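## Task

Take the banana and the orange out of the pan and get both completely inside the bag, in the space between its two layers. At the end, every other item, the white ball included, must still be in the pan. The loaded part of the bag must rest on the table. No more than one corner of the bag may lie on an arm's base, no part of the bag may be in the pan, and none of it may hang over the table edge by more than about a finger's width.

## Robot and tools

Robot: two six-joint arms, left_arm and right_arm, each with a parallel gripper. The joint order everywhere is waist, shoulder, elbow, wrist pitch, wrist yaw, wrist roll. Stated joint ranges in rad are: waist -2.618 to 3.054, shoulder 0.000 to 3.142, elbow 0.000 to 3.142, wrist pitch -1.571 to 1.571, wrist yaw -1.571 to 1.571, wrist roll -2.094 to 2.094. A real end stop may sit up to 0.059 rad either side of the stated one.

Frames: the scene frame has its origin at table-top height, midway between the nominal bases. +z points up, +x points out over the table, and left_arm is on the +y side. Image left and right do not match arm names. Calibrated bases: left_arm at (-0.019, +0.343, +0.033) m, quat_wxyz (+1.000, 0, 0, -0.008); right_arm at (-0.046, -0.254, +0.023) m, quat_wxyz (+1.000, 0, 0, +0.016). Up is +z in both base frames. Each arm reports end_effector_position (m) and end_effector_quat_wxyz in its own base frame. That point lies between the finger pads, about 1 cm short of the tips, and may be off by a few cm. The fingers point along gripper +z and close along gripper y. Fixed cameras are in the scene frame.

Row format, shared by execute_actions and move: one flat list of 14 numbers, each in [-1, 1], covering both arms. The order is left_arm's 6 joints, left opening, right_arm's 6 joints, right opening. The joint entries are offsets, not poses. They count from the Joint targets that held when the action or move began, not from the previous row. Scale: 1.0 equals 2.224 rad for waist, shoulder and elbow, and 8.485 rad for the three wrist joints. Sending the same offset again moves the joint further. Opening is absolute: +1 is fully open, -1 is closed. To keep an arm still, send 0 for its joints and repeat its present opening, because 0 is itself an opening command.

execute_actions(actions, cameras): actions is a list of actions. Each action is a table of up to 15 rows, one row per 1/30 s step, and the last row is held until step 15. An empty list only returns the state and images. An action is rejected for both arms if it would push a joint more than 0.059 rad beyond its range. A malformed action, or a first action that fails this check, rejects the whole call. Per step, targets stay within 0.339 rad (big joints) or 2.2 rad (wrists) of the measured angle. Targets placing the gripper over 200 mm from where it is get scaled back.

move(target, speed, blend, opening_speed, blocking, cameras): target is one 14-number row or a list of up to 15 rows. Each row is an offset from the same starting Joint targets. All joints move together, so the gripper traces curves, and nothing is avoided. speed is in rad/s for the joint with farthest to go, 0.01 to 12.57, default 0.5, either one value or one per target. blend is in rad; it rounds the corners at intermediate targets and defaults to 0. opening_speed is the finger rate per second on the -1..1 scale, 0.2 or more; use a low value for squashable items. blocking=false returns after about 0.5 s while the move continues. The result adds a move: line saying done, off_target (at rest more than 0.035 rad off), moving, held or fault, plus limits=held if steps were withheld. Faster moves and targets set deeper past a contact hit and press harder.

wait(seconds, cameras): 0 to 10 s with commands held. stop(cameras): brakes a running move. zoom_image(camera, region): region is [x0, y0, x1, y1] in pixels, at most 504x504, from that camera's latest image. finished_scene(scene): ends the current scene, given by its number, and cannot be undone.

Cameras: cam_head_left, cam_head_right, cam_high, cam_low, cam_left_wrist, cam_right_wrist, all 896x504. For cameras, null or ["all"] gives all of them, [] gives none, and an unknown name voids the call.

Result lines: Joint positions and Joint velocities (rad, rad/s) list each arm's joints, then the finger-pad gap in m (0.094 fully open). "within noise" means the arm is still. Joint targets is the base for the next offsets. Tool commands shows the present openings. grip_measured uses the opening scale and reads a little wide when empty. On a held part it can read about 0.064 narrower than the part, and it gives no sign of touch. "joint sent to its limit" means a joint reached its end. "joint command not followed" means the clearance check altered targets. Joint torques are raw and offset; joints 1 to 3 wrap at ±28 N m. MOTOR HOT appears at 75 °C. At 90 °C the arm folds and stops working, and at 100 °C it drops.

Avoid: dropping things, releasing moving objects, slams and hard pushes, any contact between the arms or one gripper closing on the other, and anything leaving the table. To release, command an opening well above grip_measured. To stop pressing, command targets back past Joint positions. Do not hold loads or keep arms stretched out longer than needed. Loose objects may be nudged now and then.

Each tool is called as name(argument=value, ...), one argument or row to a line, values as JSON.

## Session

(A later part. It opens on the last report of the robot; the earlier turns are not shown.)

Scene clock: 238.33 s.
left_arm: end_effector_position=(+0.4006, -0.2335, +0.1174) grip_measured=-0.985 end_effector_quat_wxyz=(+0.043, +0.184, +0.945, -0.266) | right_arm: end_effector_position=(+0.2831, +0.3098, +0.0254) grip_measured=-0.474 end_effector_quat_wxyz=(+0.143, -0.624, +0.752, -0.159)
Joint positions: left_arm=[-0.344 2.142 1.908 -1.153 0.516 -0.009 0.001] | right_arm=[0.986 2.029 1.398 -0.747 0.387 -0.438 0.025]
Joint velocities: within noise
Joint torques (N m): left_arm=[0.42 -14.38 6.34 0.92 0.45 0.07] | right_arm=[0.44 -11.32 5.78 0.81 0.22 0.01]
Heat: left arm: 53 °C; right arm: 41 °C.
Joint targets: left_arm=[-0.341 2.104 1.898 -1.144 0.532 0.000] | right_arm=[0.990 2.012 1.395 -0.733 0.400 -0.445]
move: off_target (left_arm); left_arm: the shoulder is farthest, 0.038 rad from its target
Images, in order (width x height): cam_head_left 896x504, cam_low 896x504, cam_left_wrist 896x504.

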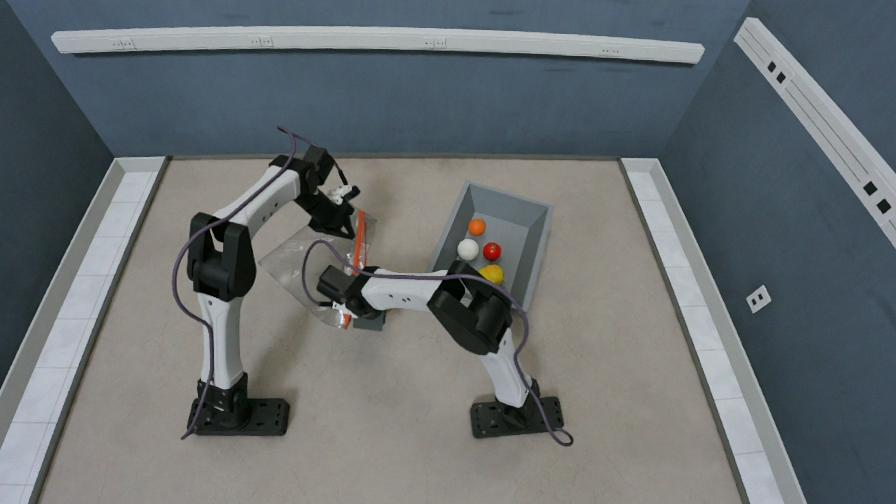

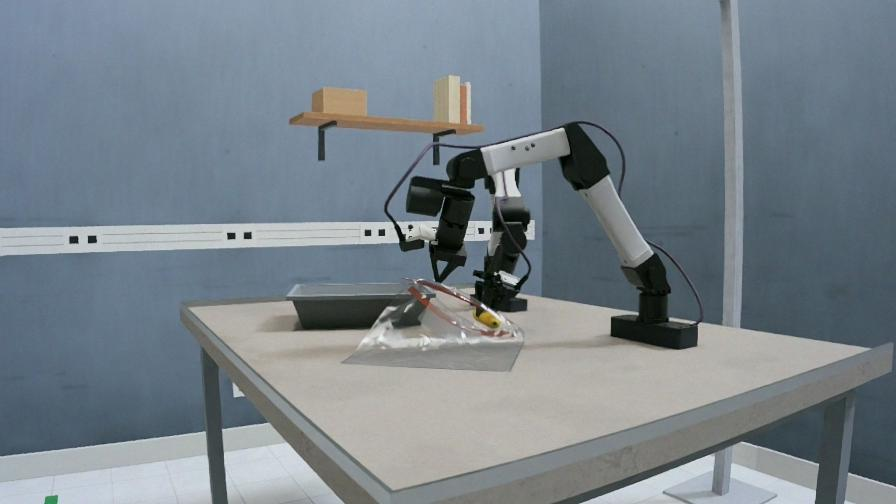

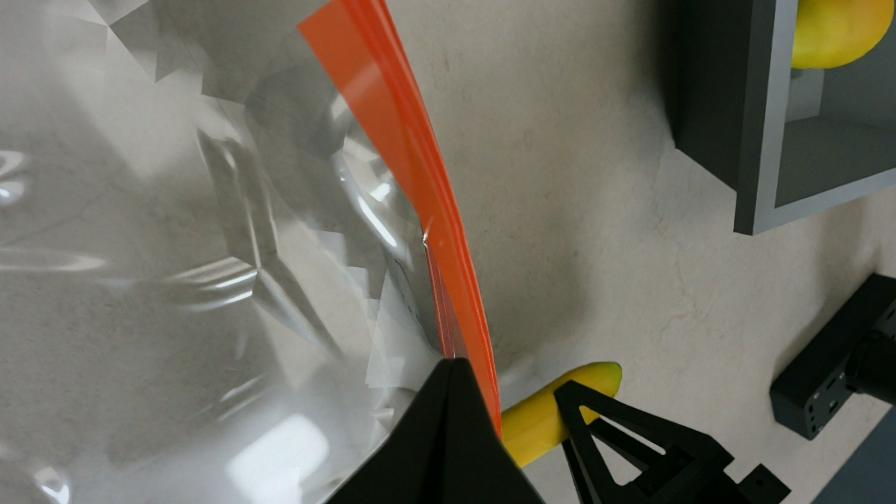

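move(
  target=[0,0,0,0,0,0,-1,-0.045,0,0.018,-0.0047,0,0.0324,-0.75],
  speed=0.2,
  cameras=["cam_head_left","cam_left_wrist","cam_low"],
)

zoom_image(
  camera="cam_head_left",
  region=[260, 150, 480, 350],
)

zoom_image(
  camera="cam_low",
  region=[330, 200, 590, 390],
)

Scene clock: 240.87 s.
left_arm: end_effector_position=(+0.4006, -0.2335, +0.1174) grip_measured=-0.985 end_effector_quat_wxyz=(+0.043, +0.184, +0.945, -0.266) | right_arm: end_effector_position=(+0.3091, +0.2817, +0.0277) grip_measured=-0.474 end_effector_quat_wxyz=(+0.151, -0.485, +0.849, -0.149)
Joint positions: left_arm=[-0.344 2.142 1.908 -1.153 0.516 -0.009 0.001] | right_arm=[0.895 2.029 1.409 -0.77 0.389 -0.179 0.025]
Joint velocities: within noise
Joint torques (N m): left_arm=[0.38 -14.38 6.32 0.91 0.44 0.08] | right_arm=[-0.5 -11.33 8.53 0.62 0.26 0.19]
Heat: left arm: 53 °C; right arm: 42 °C.
Joint targets: left_arm=[-0.341 2.104 1.898 -1.144 0.532 0.000] | right_arm=[0.890 2.012 1.435 -0.773 0.400 -0.170]
move: off_target (left_arm); left_arm: the shoulder is farthest, 0.038 rad from its target
Images, in order (width x height): cam_head_left 896x504, cam_low 896x504, cam_left_wrist 896x504.

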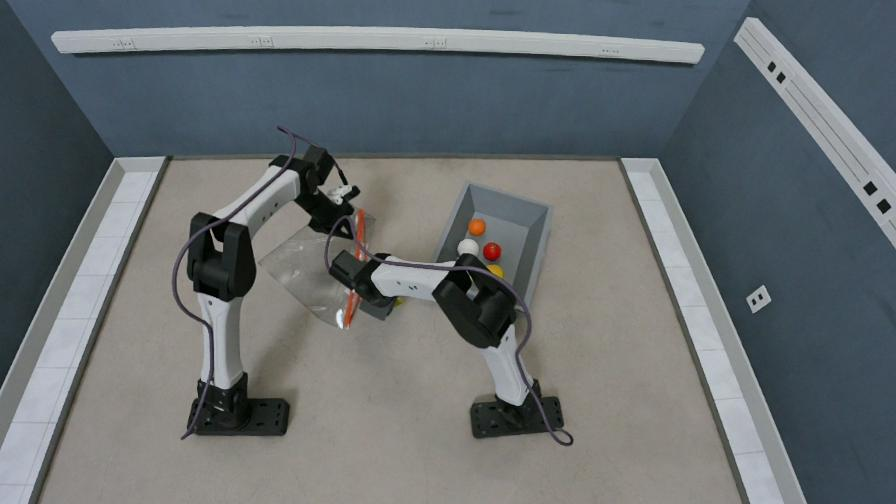

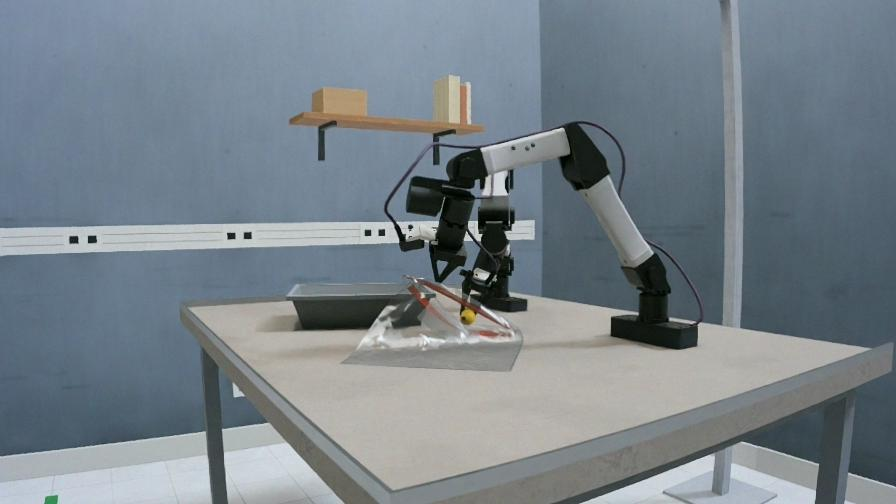

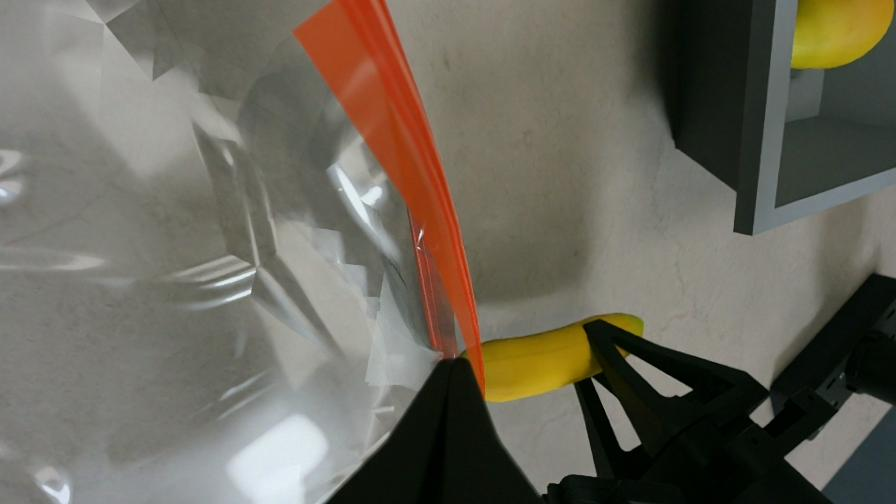

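Scaled by 2.291 from the camera's 896x504 image, which has a finer 1280x720 frame.

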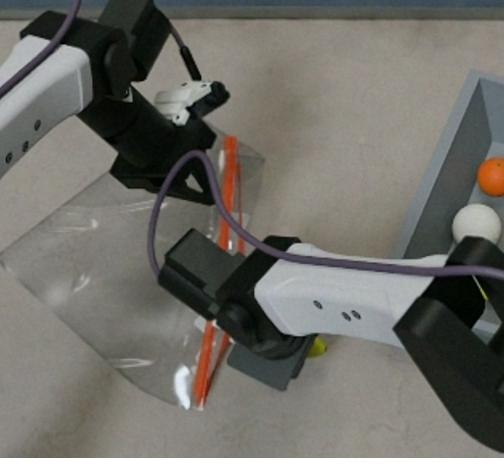

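Scaled by 1.938 from the camera's 896x504 image, which has a finer 1280x720 frame.

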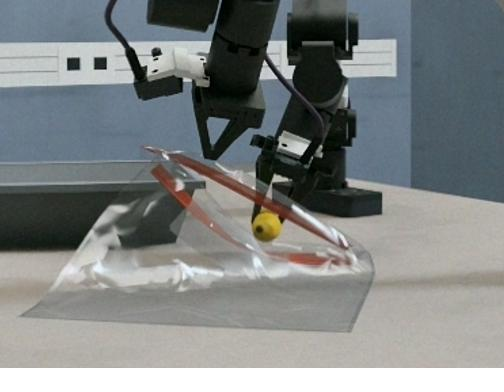

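move(
  target=[0,0,0,0,0,0,-1,0.012,0.0562,0.103,-0.0121,0,0.0047,-0.75],
  speed=0.2,
  cameras=["cam_head_left","cam_left_wrist","cam_low"],
)

zoom_image(
  camera="cam_head_left",
  region=[260, 150, 480, 350],
)

zoom_image(
  camera="cam_low",
  region=[330, 200, 590, 390],
)

Scene clock: 243.10 s.
left_arm: end_effector_position=(+0.4006, -0.2335, +0.1174) grip_measured=-0.985 end_effector_quat_wxyz=(+0.043, +0.184, +0.945, -0.266) | right_arm: end_effector_position=(+0.3290, +0.3167, +0.0489) grip_measured=-0.474 end_effector_quat_wxyz=(+0.168, -0.470, +0.855, -0.139)
Joint positions: left_arm=[-0.344 2.142 1.908 -1.153 0.516 -0.009 0.001] | right_arm=[0.91 2.123 1.637 -0.873 0.389 -0.138 0.025]
Joint velocities: within noise
Joint torques (N m): left_arm=[0.39 -14.42 6.35 0.91 0.44 0.07] | right_arm=[0.61 -9.63 8.92 0.67 0.27 0.18]
Heat: left arm: 53 °C; right arm: 42 °C.
Joint targets: left_arm=[-0.341 2.104 1.898 -1.144 0.531 0.000] | right_arm=[0.917 2.137 1.664 -0.875 0.400 -0.130]
move: off_target (left_arm); left_arm: the shoulder is farthest, 0.038 rad from its target
Images, in order (width x height): cam_head_left 896x504, cam_low 896x504, cam_left_wrist 896x504.

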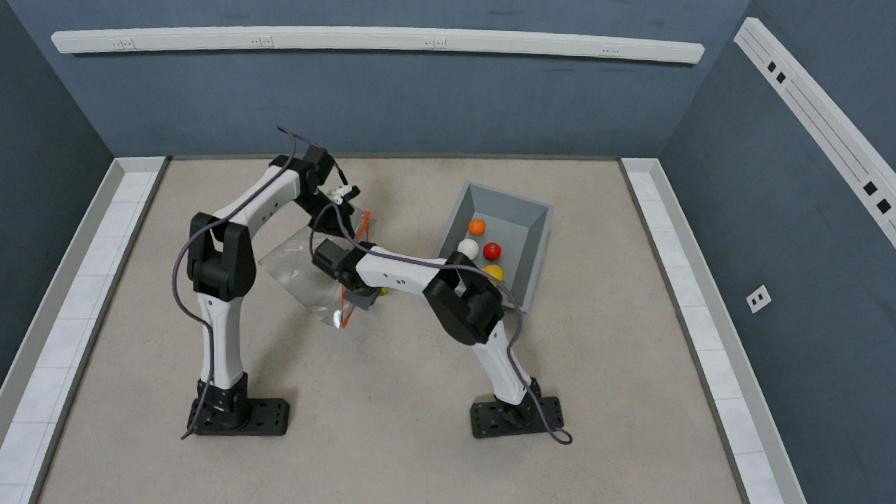

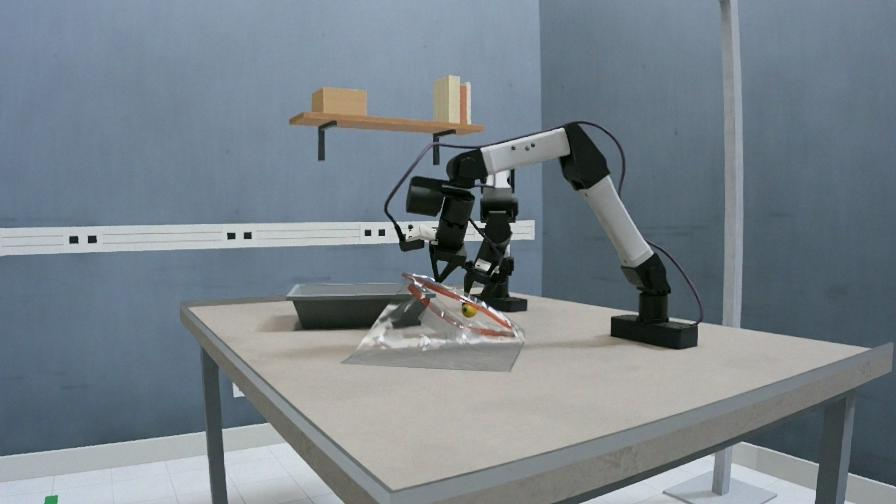

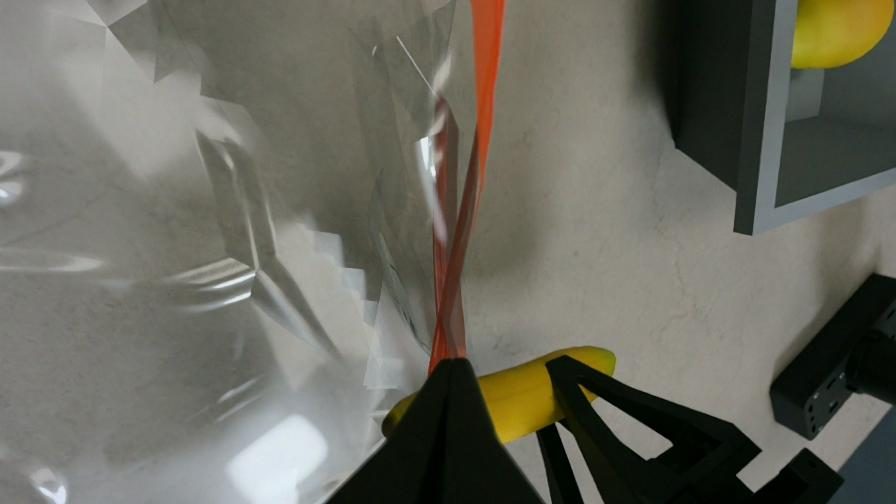

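Scaled by 2.291 from the camera's 896x504 image, which has a finer 1280x720 frame.

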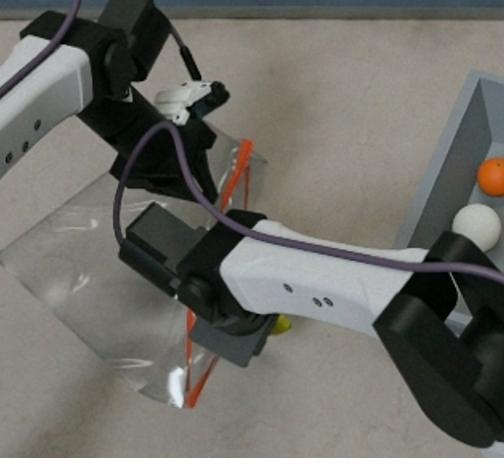

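Scaled by 1.938 from the camera's 896x504 image, which has a finer 1280x720 frame.

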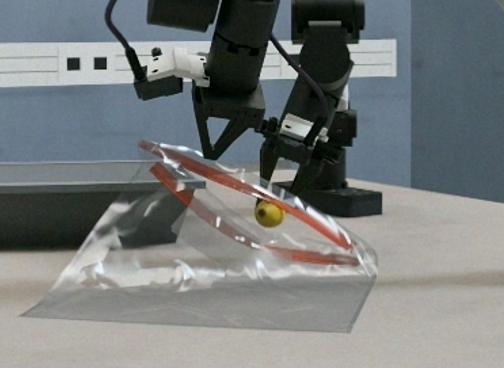

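move(
  target=[0,0,0,0,0,0,-1,0.0126,0.063,0.07,-0.0024,0,0,-0.75],
  speed=0.2,
  cameras=["cam_head_left","cam_left_wrist","cam_low"],
)

zoom_image(
  camera="cam_head_left",
  region=[260, 150, 480, 350],
)

zoom_image(
  camera="cam_low",
  region=[330, 200, 590, 390],
)

Scene clock: 244.60 s.
left_arm: end_effector_position=(+0.4006, -0.2335, +0.1174) grip_measured=-0.985 end_effector_quat_wxyz=(+0.043, +0.184, +0.945, -0.266) | right_arm: end_effector_position=(+0.3372, +0.3499, +0.0302) grip_measured=-0.474 end_effector_quat_wxyz=(+0.167, -0.483, +0.848, -0.138)
Joint positions: left_arm=[-0.344 2.142 1.908 -1.153 0.516 -0.009 0.001] | right_arm=[0.939 2.264 1.791 -0.893 0.389 -0.138 0.025]
Joint velocities: within noise
Joint torques (N m): left_arm=[0.43 -14.35 6.32 0.9 0.45 0.07] | right_arm=[0.51 -10.71 9.06 0.67 0.26 0.16]
Heat: left arm: 53 °C; right arm: 42 °C.
Joint targets: left_arm=[-0.341 2.104 1.898 -1.144 0.531 0.000] | right_arm=[0.945 2.277 1.820 -0.896 0.400 -0.130]
move: off_target (left_arm); left_arm: the shoulder is farthest, 0.038 rad from its target
Images, in order (width x height): cam_head_left 896x504, cam_low 896x504, cam_left_wrist 896x504.

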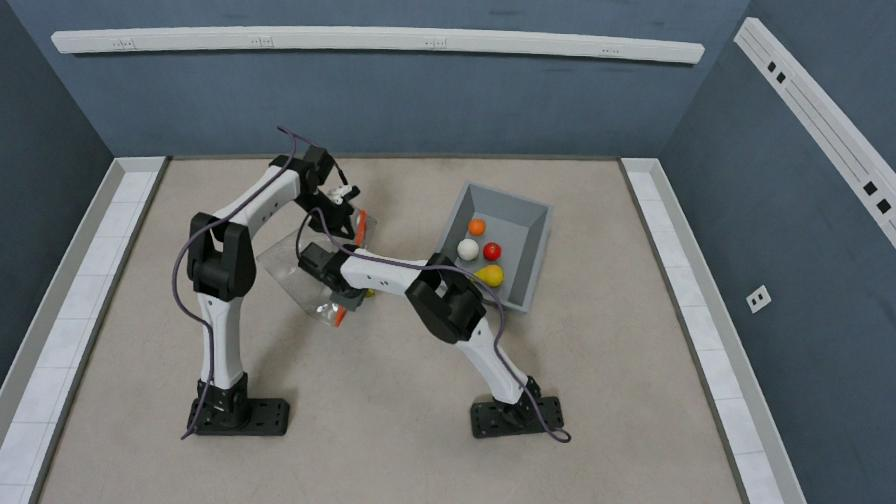

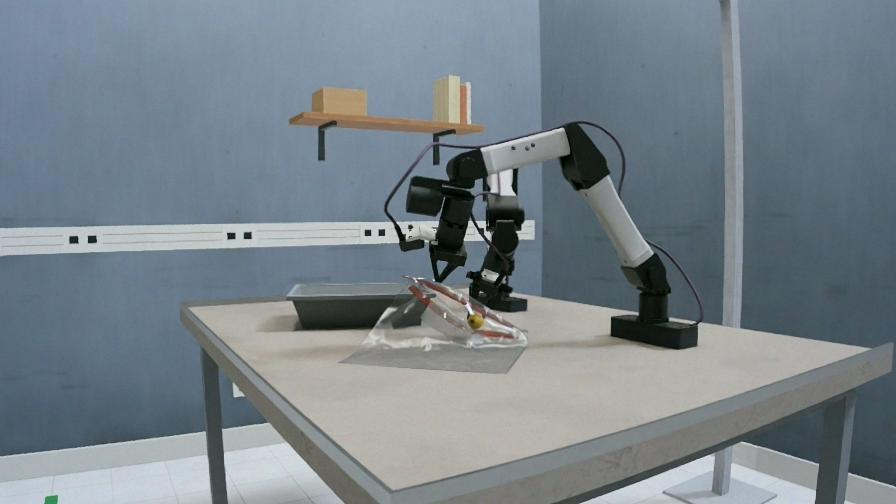

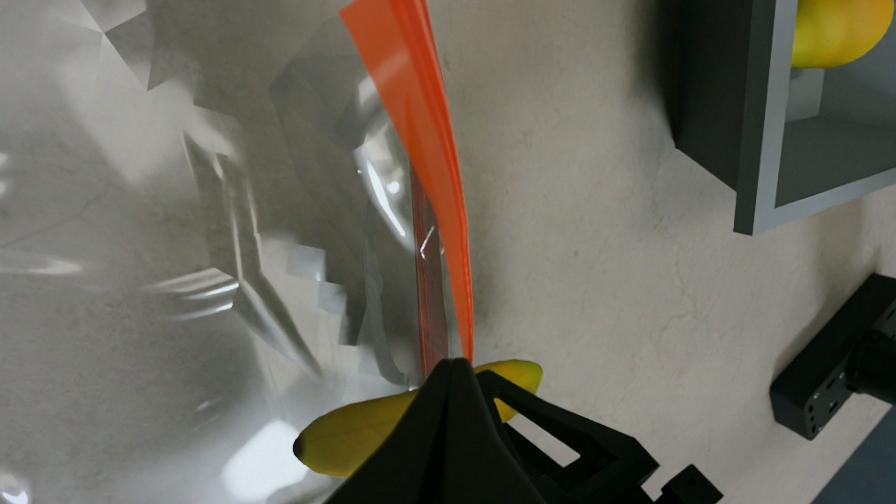

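Scaled by 2.291 from the camera's 896x504 image, which has a finer 1280x720 frame.

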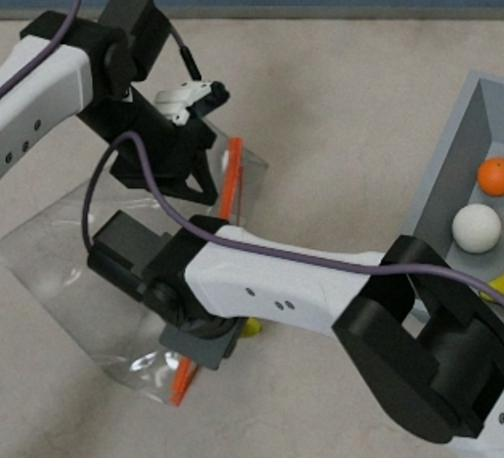

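Scaled by 1.938 from the camera's 896x504 image, which has a finer 1280x720 frame.

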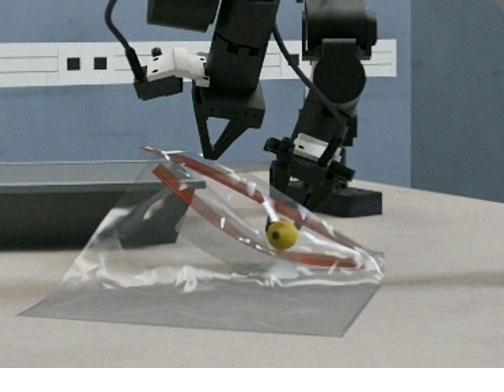

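move(
  target=[0,0,0,0,0,0,-1,0.0054,0.1217,0.2167,-0.025,0,0,-0.75],
  speed=0.25,
  cameras=["cam_head_left","cam_left_wrist","cam_low"],
)

zoom_image(
  camera="cam_head_left",
  region=[260, 150, 480, 350],
)

zoom_image(
  camera="cam_low",
  region=[330, 200, 590, 390],
)

Scene clock: 247.60 s.
left_arm: end_effector_position=(+0.4006, -0.2335, +0.1174) grip_measured=-0.985 end_effector_quat_wxyz=(+0.043, +0.184, +0.945, -0.266) | right_arm: end_effector_position=(+0.3661, +0.3976, +0.0321) grip_measured=-0.474 end_effector_quat_wxyz=(+0.169, -0.487, +0.846, -0.137)
Joint positions: left_arm=[-0.344 2.142 1.908 -1.153 0.516 -0.009 0.001] | right_arm=[0.948 2.532 2.274 -1.106 0.389 -0.137 0.025]
Joint velocities: within noise
Joint torques (N m): left_arm=[0.39 -14.39 6.35 0.91 0.44 0.06] | right_arm=[0.91 -12.22 9.17 0.63 0.26 0.16]
Heat: left arm: 54 °C; right arm: 43 °C.
Joint targets: left_arm=[-0.341 2.104 1.898 -1.144 0.531 0.000] | right_arm=[0.957 2.548 2.302 -1.108 0.400 -0.130]
move: off_target (left_arm); left_arm: the shoulder is farthest, 0.038 rad from its target
Images, in order (width x height): cam_head_left 896x504, cam_low 896x504, cam_left_wrist 896x504.

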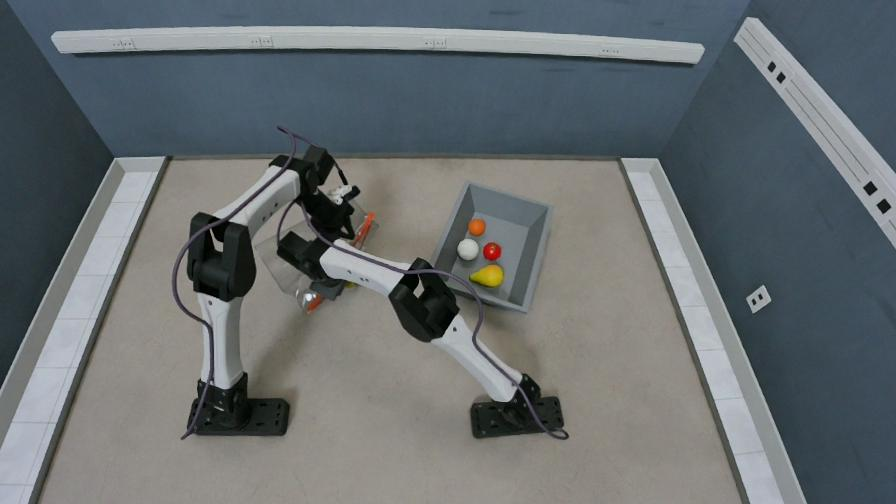

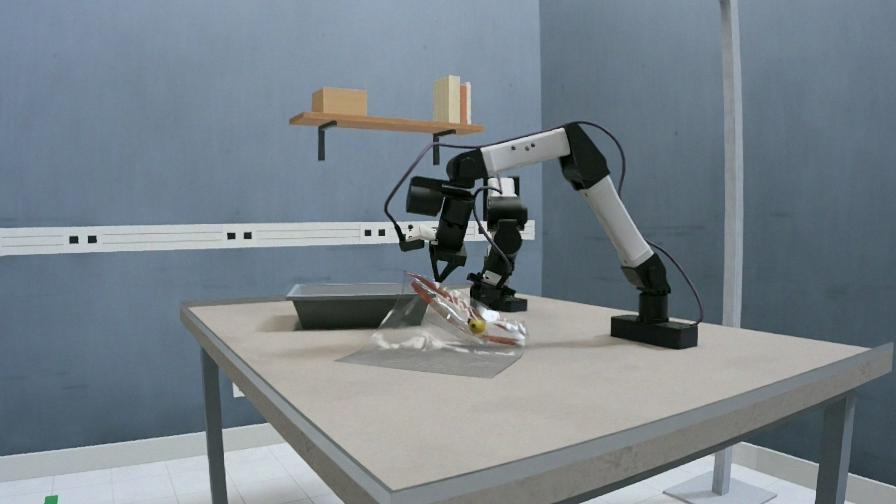

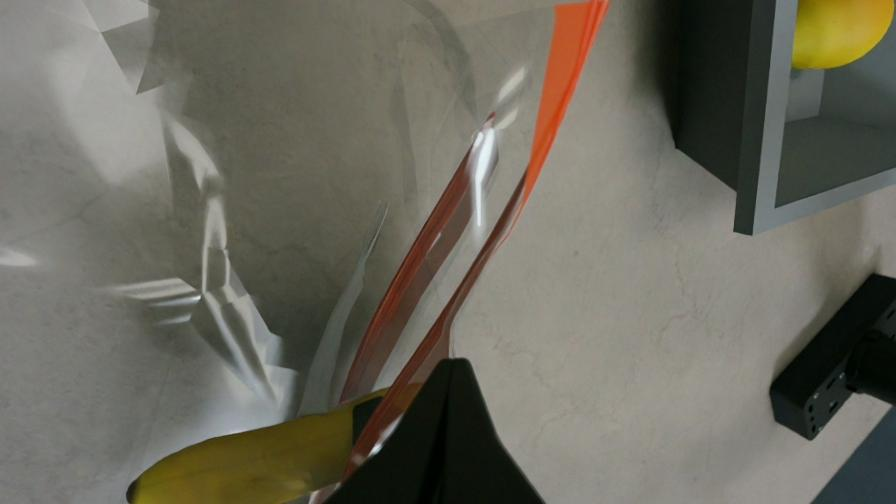

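Scaled by 2.291 from the camera's 896x504 image, which has a finer 1280x720 frame.

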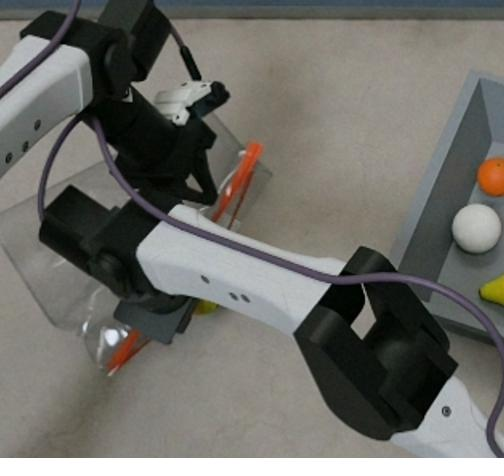

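Scaled by 1.938 from the camera's 896x504 image, which has a finer 1280x720 frame.

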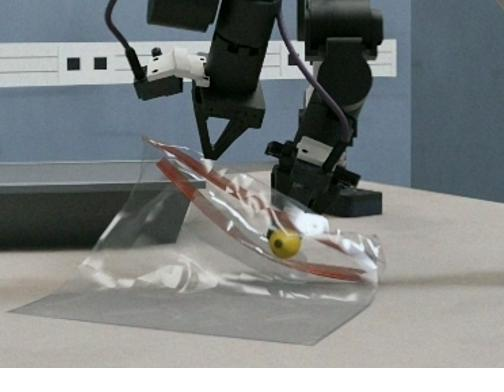

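move(
  target=[
    [0,0,0,0,0,0,-1,0,-0.006,-0.045,0.009,0,0,-0.75],
    [0,0,0,0,0,0,-1,0,-0.006,-0.045,0.009,0,0,-0.15],
  ],
  speed=0.2,
  opening_speed=0.5,
  cameras=["cam_right_wrist","cam_left_wrist","cam_low"],
)

zoom_image(
  camera="cam_low",
  region=[330, 200, 590, 390],
)

Scene clock: 250.40 s.
left_arm: end_effector_position=(+0.4006, -0.2335, +0.1174) grip_measured=-0.985 end_effector_quat_wxyz=(+0.043, +0.184, +0.945, -0.266) | right_arm: end_effector_position=(+0.3643, +0.3950, +0.0140) grip_measured=-0.151 end_effector_quat_wxyz=(+0.165, -0.488, +0.846, -0.139)
Joint positions: left_arm=[-0.344 2.142 1.908 -1.153 0.516 -0.009 0.001] | right_arm=[0.948 2.532 2.204 -1.046 0.39 -0.137 0.04]
Joint velocities: within noise
Joint torques (N m): left_arm=[0.43 -14.39 6.32 0.91 0.44 0.07] | right_arm=[0.99 -13.37 6.26 0.81 0.26 0.15]
Heat: left arm: 54 °C; right arm: 43 °C.
Joint targets: left_arm=[-0.341 2.104 1.898 -1.144 0.531 0.000] | right_arm=[0.957 2.535 2.202 -1.031 0.400 -0.130]
move: off_target (left_arm); left_arm: the shoulder is farthest, 0.038 rad from its target
Images, in order (width x height): cam_low 896x504, cam_left_wrist 896x504, cam_right_wrist 896x504.

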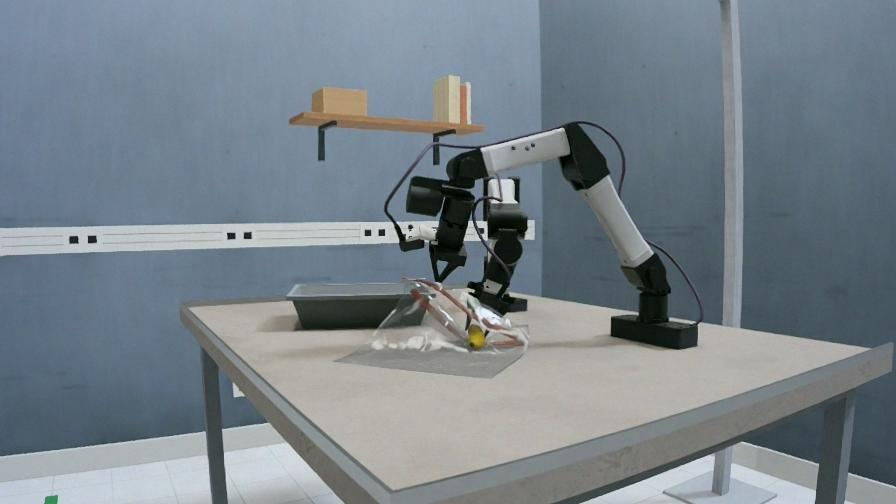

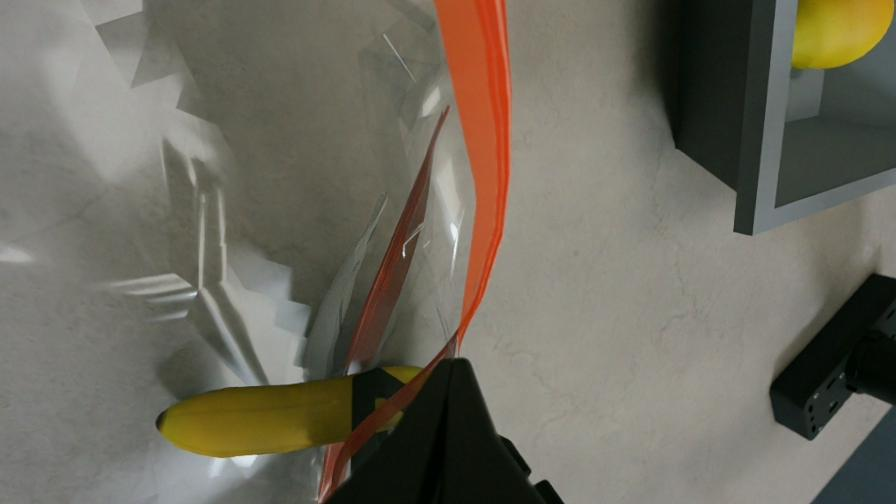

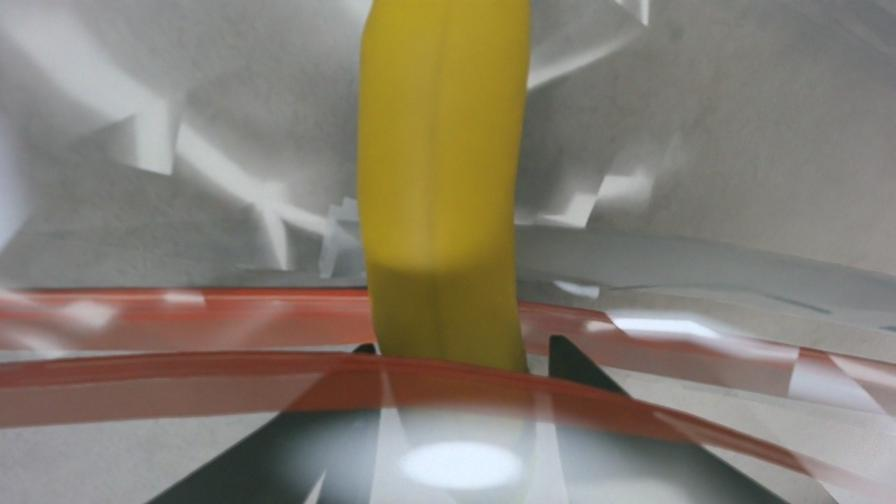

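Scaled by 1.938 from the camera's 896x504 image, which has a finer 1280x720 frame.

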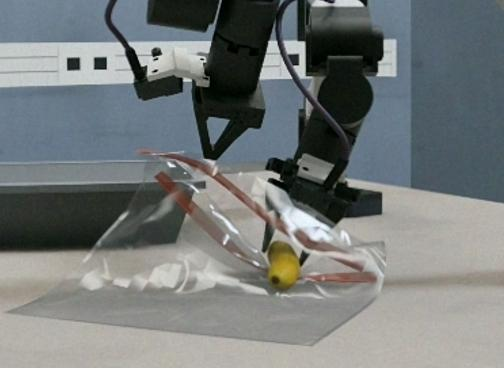

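move(
  target=[
    [0,0,0,0,0,0,-1,-0.0054,-0.116,-0.1987,0.023,0,0,-0.15],
    [0,0,0,0,0,0,-1,-0.03,-0.2352,-0.3449,0.0304,0,0,-0.15],
  ],
  speed=0.25,
  blend=0.05,
)

zoom_image(
  camera="cam_low",
  region=[330, 200, 590, 390],
)

zoom_image(
  camera="cam_head_left",
  region=[240, 150, 460, 350],
)

Scene clock: 254.53 s.
left_arm: end_effector_position=(+0.4006, -0.2335, +0.1174) grip_measured=-0.985 end_effector_quat_wxyz=(+0.043, +0.184, +0.945, -0.266) | right_arm: end_effector_position=(+0.3120, +0.2830, +0.0239) grip_measured=-0.151 end_effector_quat_wxyz=(+0.148, -0.468, +0.857, -0.155)
Joint positions: left_arm=[-0.344 2.142 1.908 -1.153 0.516 -0.009 0.001] | right_arm=[0.897 2.059 1.439 -0.787 0.401 -0.136 0.04]
Joint velocities: within noise
Joint torques (N m): left_arm=[0.42 -14.37 6.37 0.91 0.44 0.07] | right_arm=[-0.61 -14.22 5.64 0.68 0.16 0.14]
Heat: left arm: 54 °C; right arm: 45 °C.
Joint targets: left_arm=[-0.341 2.104 1.898 -1.144 0.531 0.000] | right_arm=[0.890 2.012 1.435 -0.773 0.400 -0.130]
move: off_target (left_arm, right_arm); left_arm: the shoulder is farthest, 0.038 rad from its target; right_arm: the shoulder is farthest, 0.047 rad from its target

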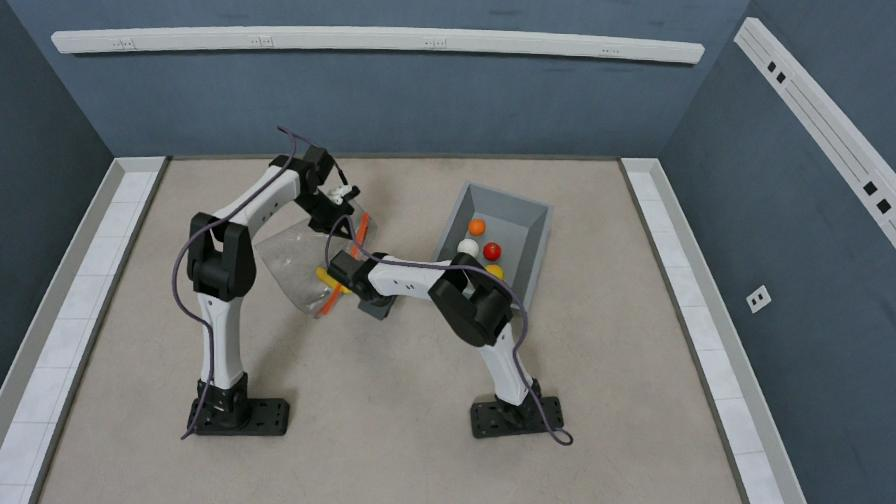

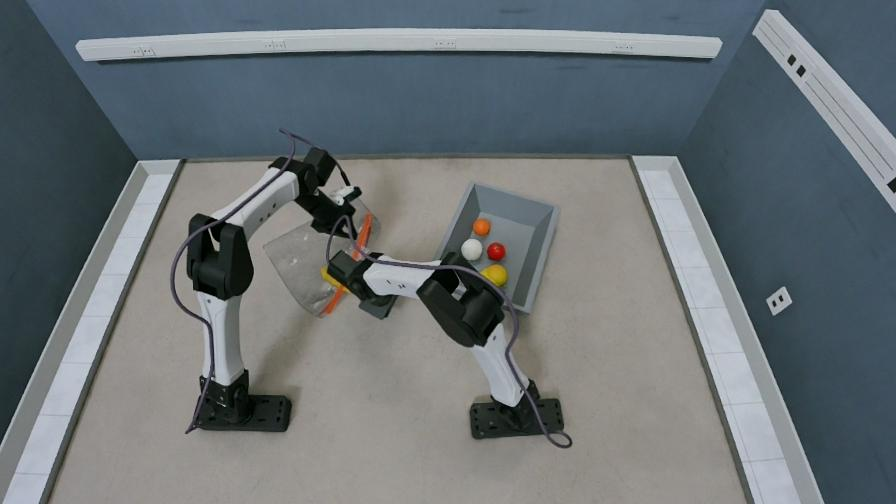

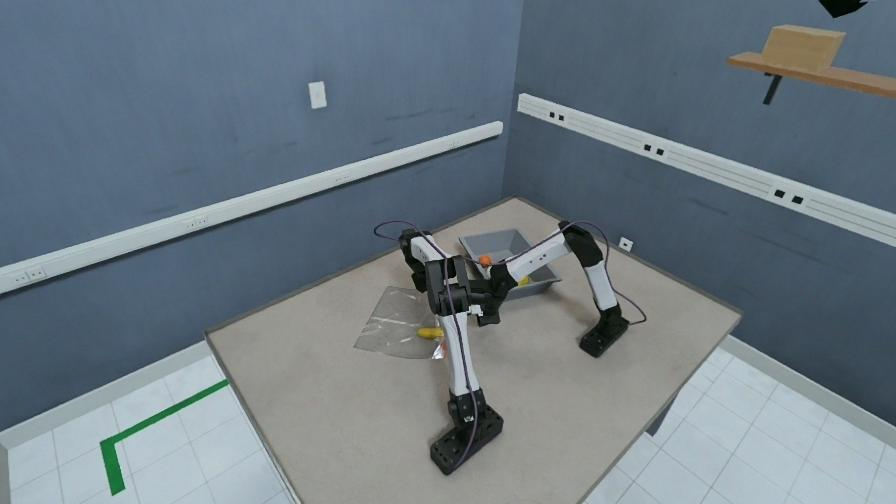

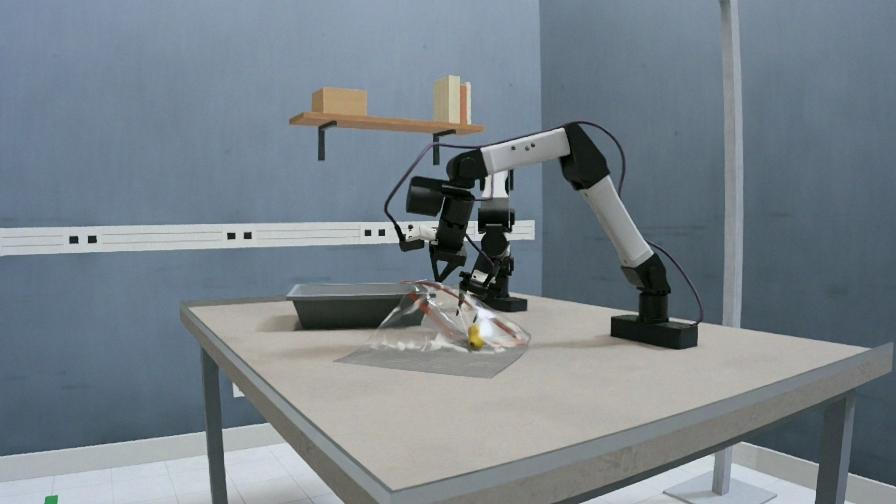

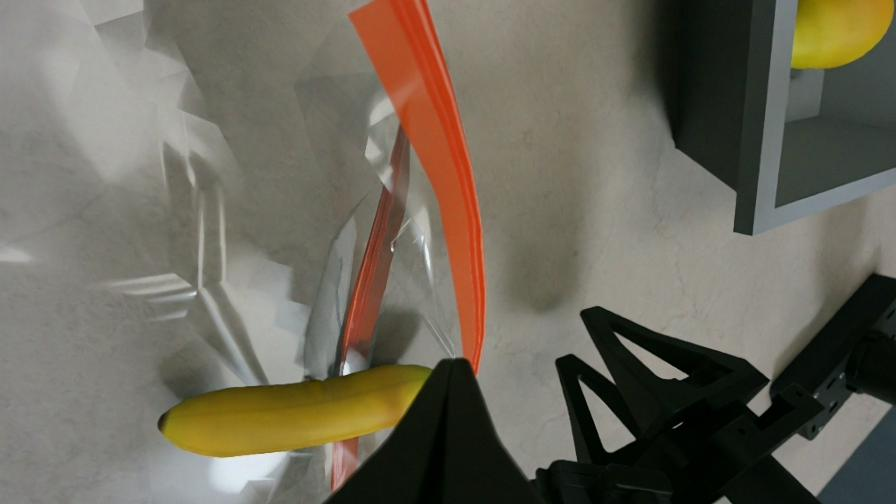

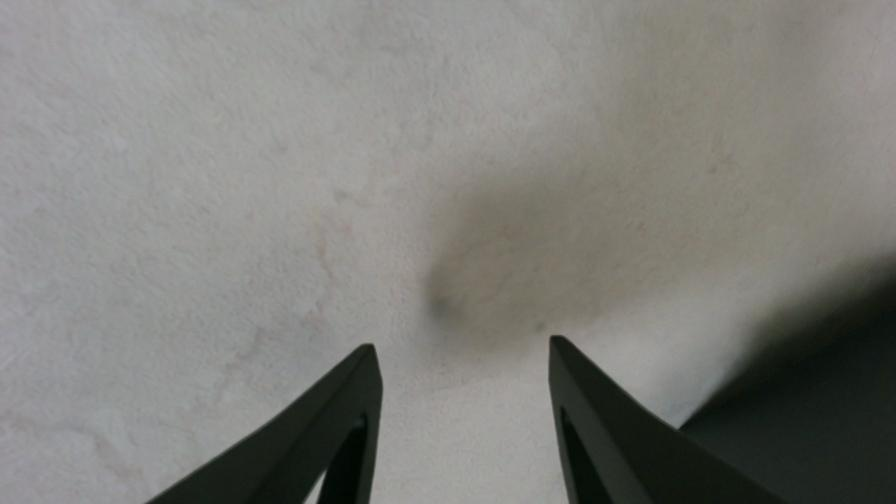

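Scaled by 1.938 from the camera's 896x504 image, which has a finer 1280x720 frame.

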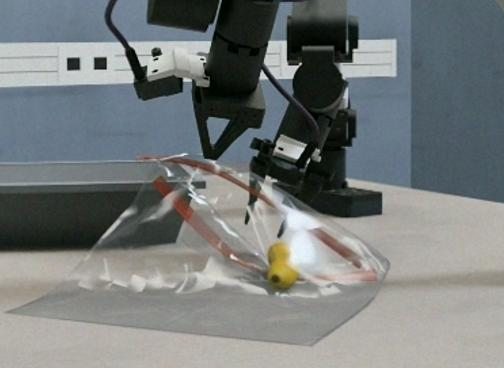

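Scaled by 2.291 from the camera's 896x504 image, which has a finer 1280x720 frame.

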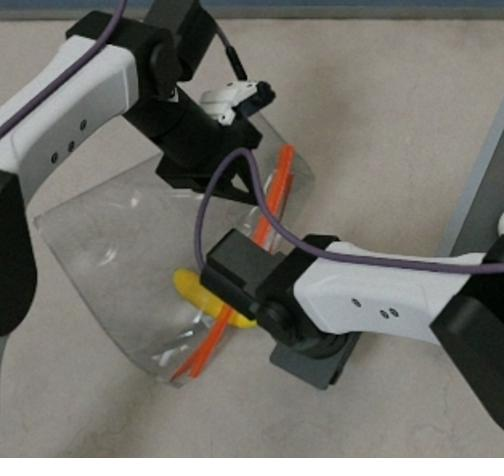

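move(
  target=[
    [0,0,0,0,0,0,-1,0.0247,0.1191,0.1641,-0.0121,0,0,-0.75],
    [0,0,0,0,0,0,-1,0.0301,0.2352,0.3507,-0.0319,0,0,-0.75],
  ],
  speed=0.25,
  blend=0.05,
  cameras=["cam_head_left","cam_low","cam_left_wrist","cam_right_wrist"],
)

zoom_image(
  camera="cam_low",
  region=[330, 200, 590, 390],
)

Scene clock: 258.83 s.
left_arm: end_effector_position=(+0.4005, -0.2336, +0.1175) grip_measured=-0.985 end_effector_quat_wxyz=(+0.043, +0.184, +0.945, -0.266) | right_arm: end_effector_position=(+0.3654, +0.3928, +0.0194) grip_measured=-0.749 end_effector_quat_wxyz=(+0.170, -0.485, +0.846, -0.143)
Joint positions: left_arm=[-0.344 2.142 1.908 -1.153 0.516 -0.009 0.001] | right_arm=[0.947 2.515 2.189 -1.041 0.401 -0.136 0.012]
Joint velocities: within noise
Joint torques (N m): left_arm=[0.42 -14.39 6.35 0.9 0.44 0.08] | right_arm=[0.98 -11.85 8.91 0.6 0.16 0.14]
Heat: left arm: 54 °C; right arm: 45 °C.
Joint targets: left_arm=[-0.341 2.104 1.898 -1.144 0.532 0.000] | right_arm=[0.957 2.535 2.215 -1.044 0.400 -0.130]
move: off_target (left_arm); left_arm: the shoulder is farthest, 0.038 rad from its target
Images, in order (width x height): cam_head_left 896x504, cam_low 896x504, cam_left_wrist 896x504, cam_right_wrist 896x504.

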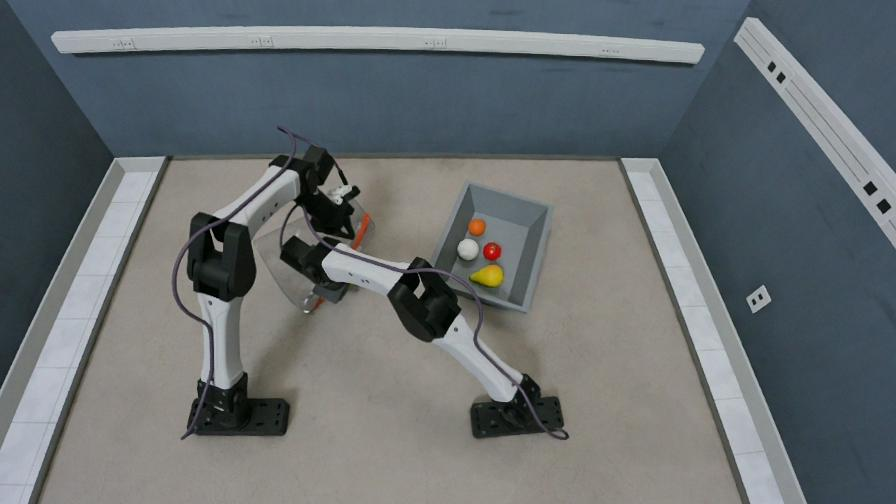

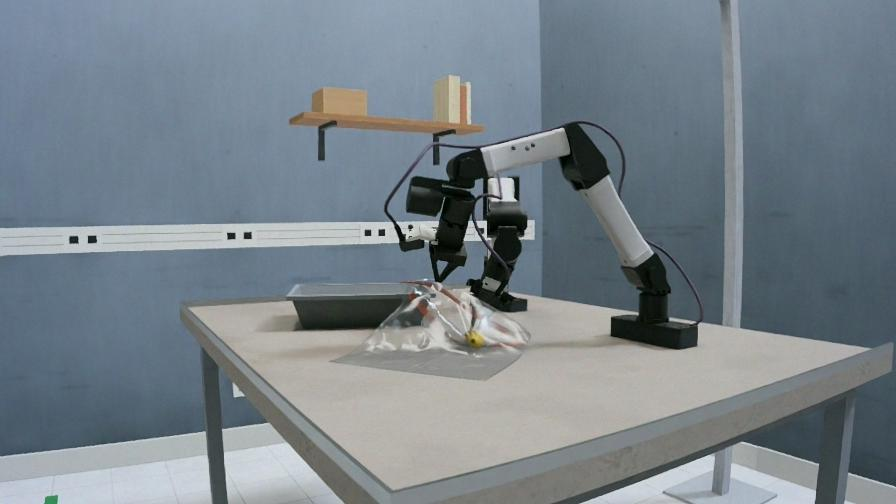

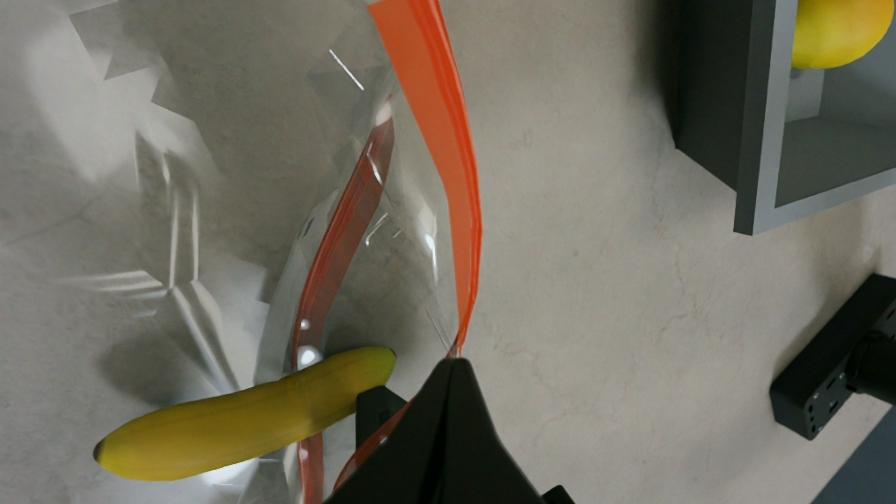

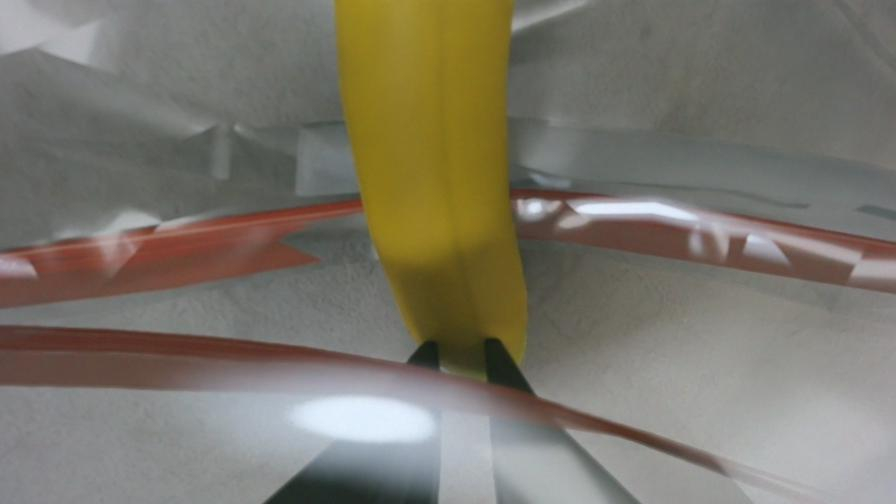

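Scaled by 1.938 from the camera's 896x504 image, which has a finer 1280x720 frame.

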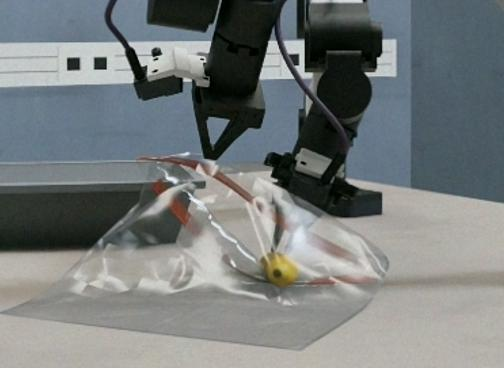

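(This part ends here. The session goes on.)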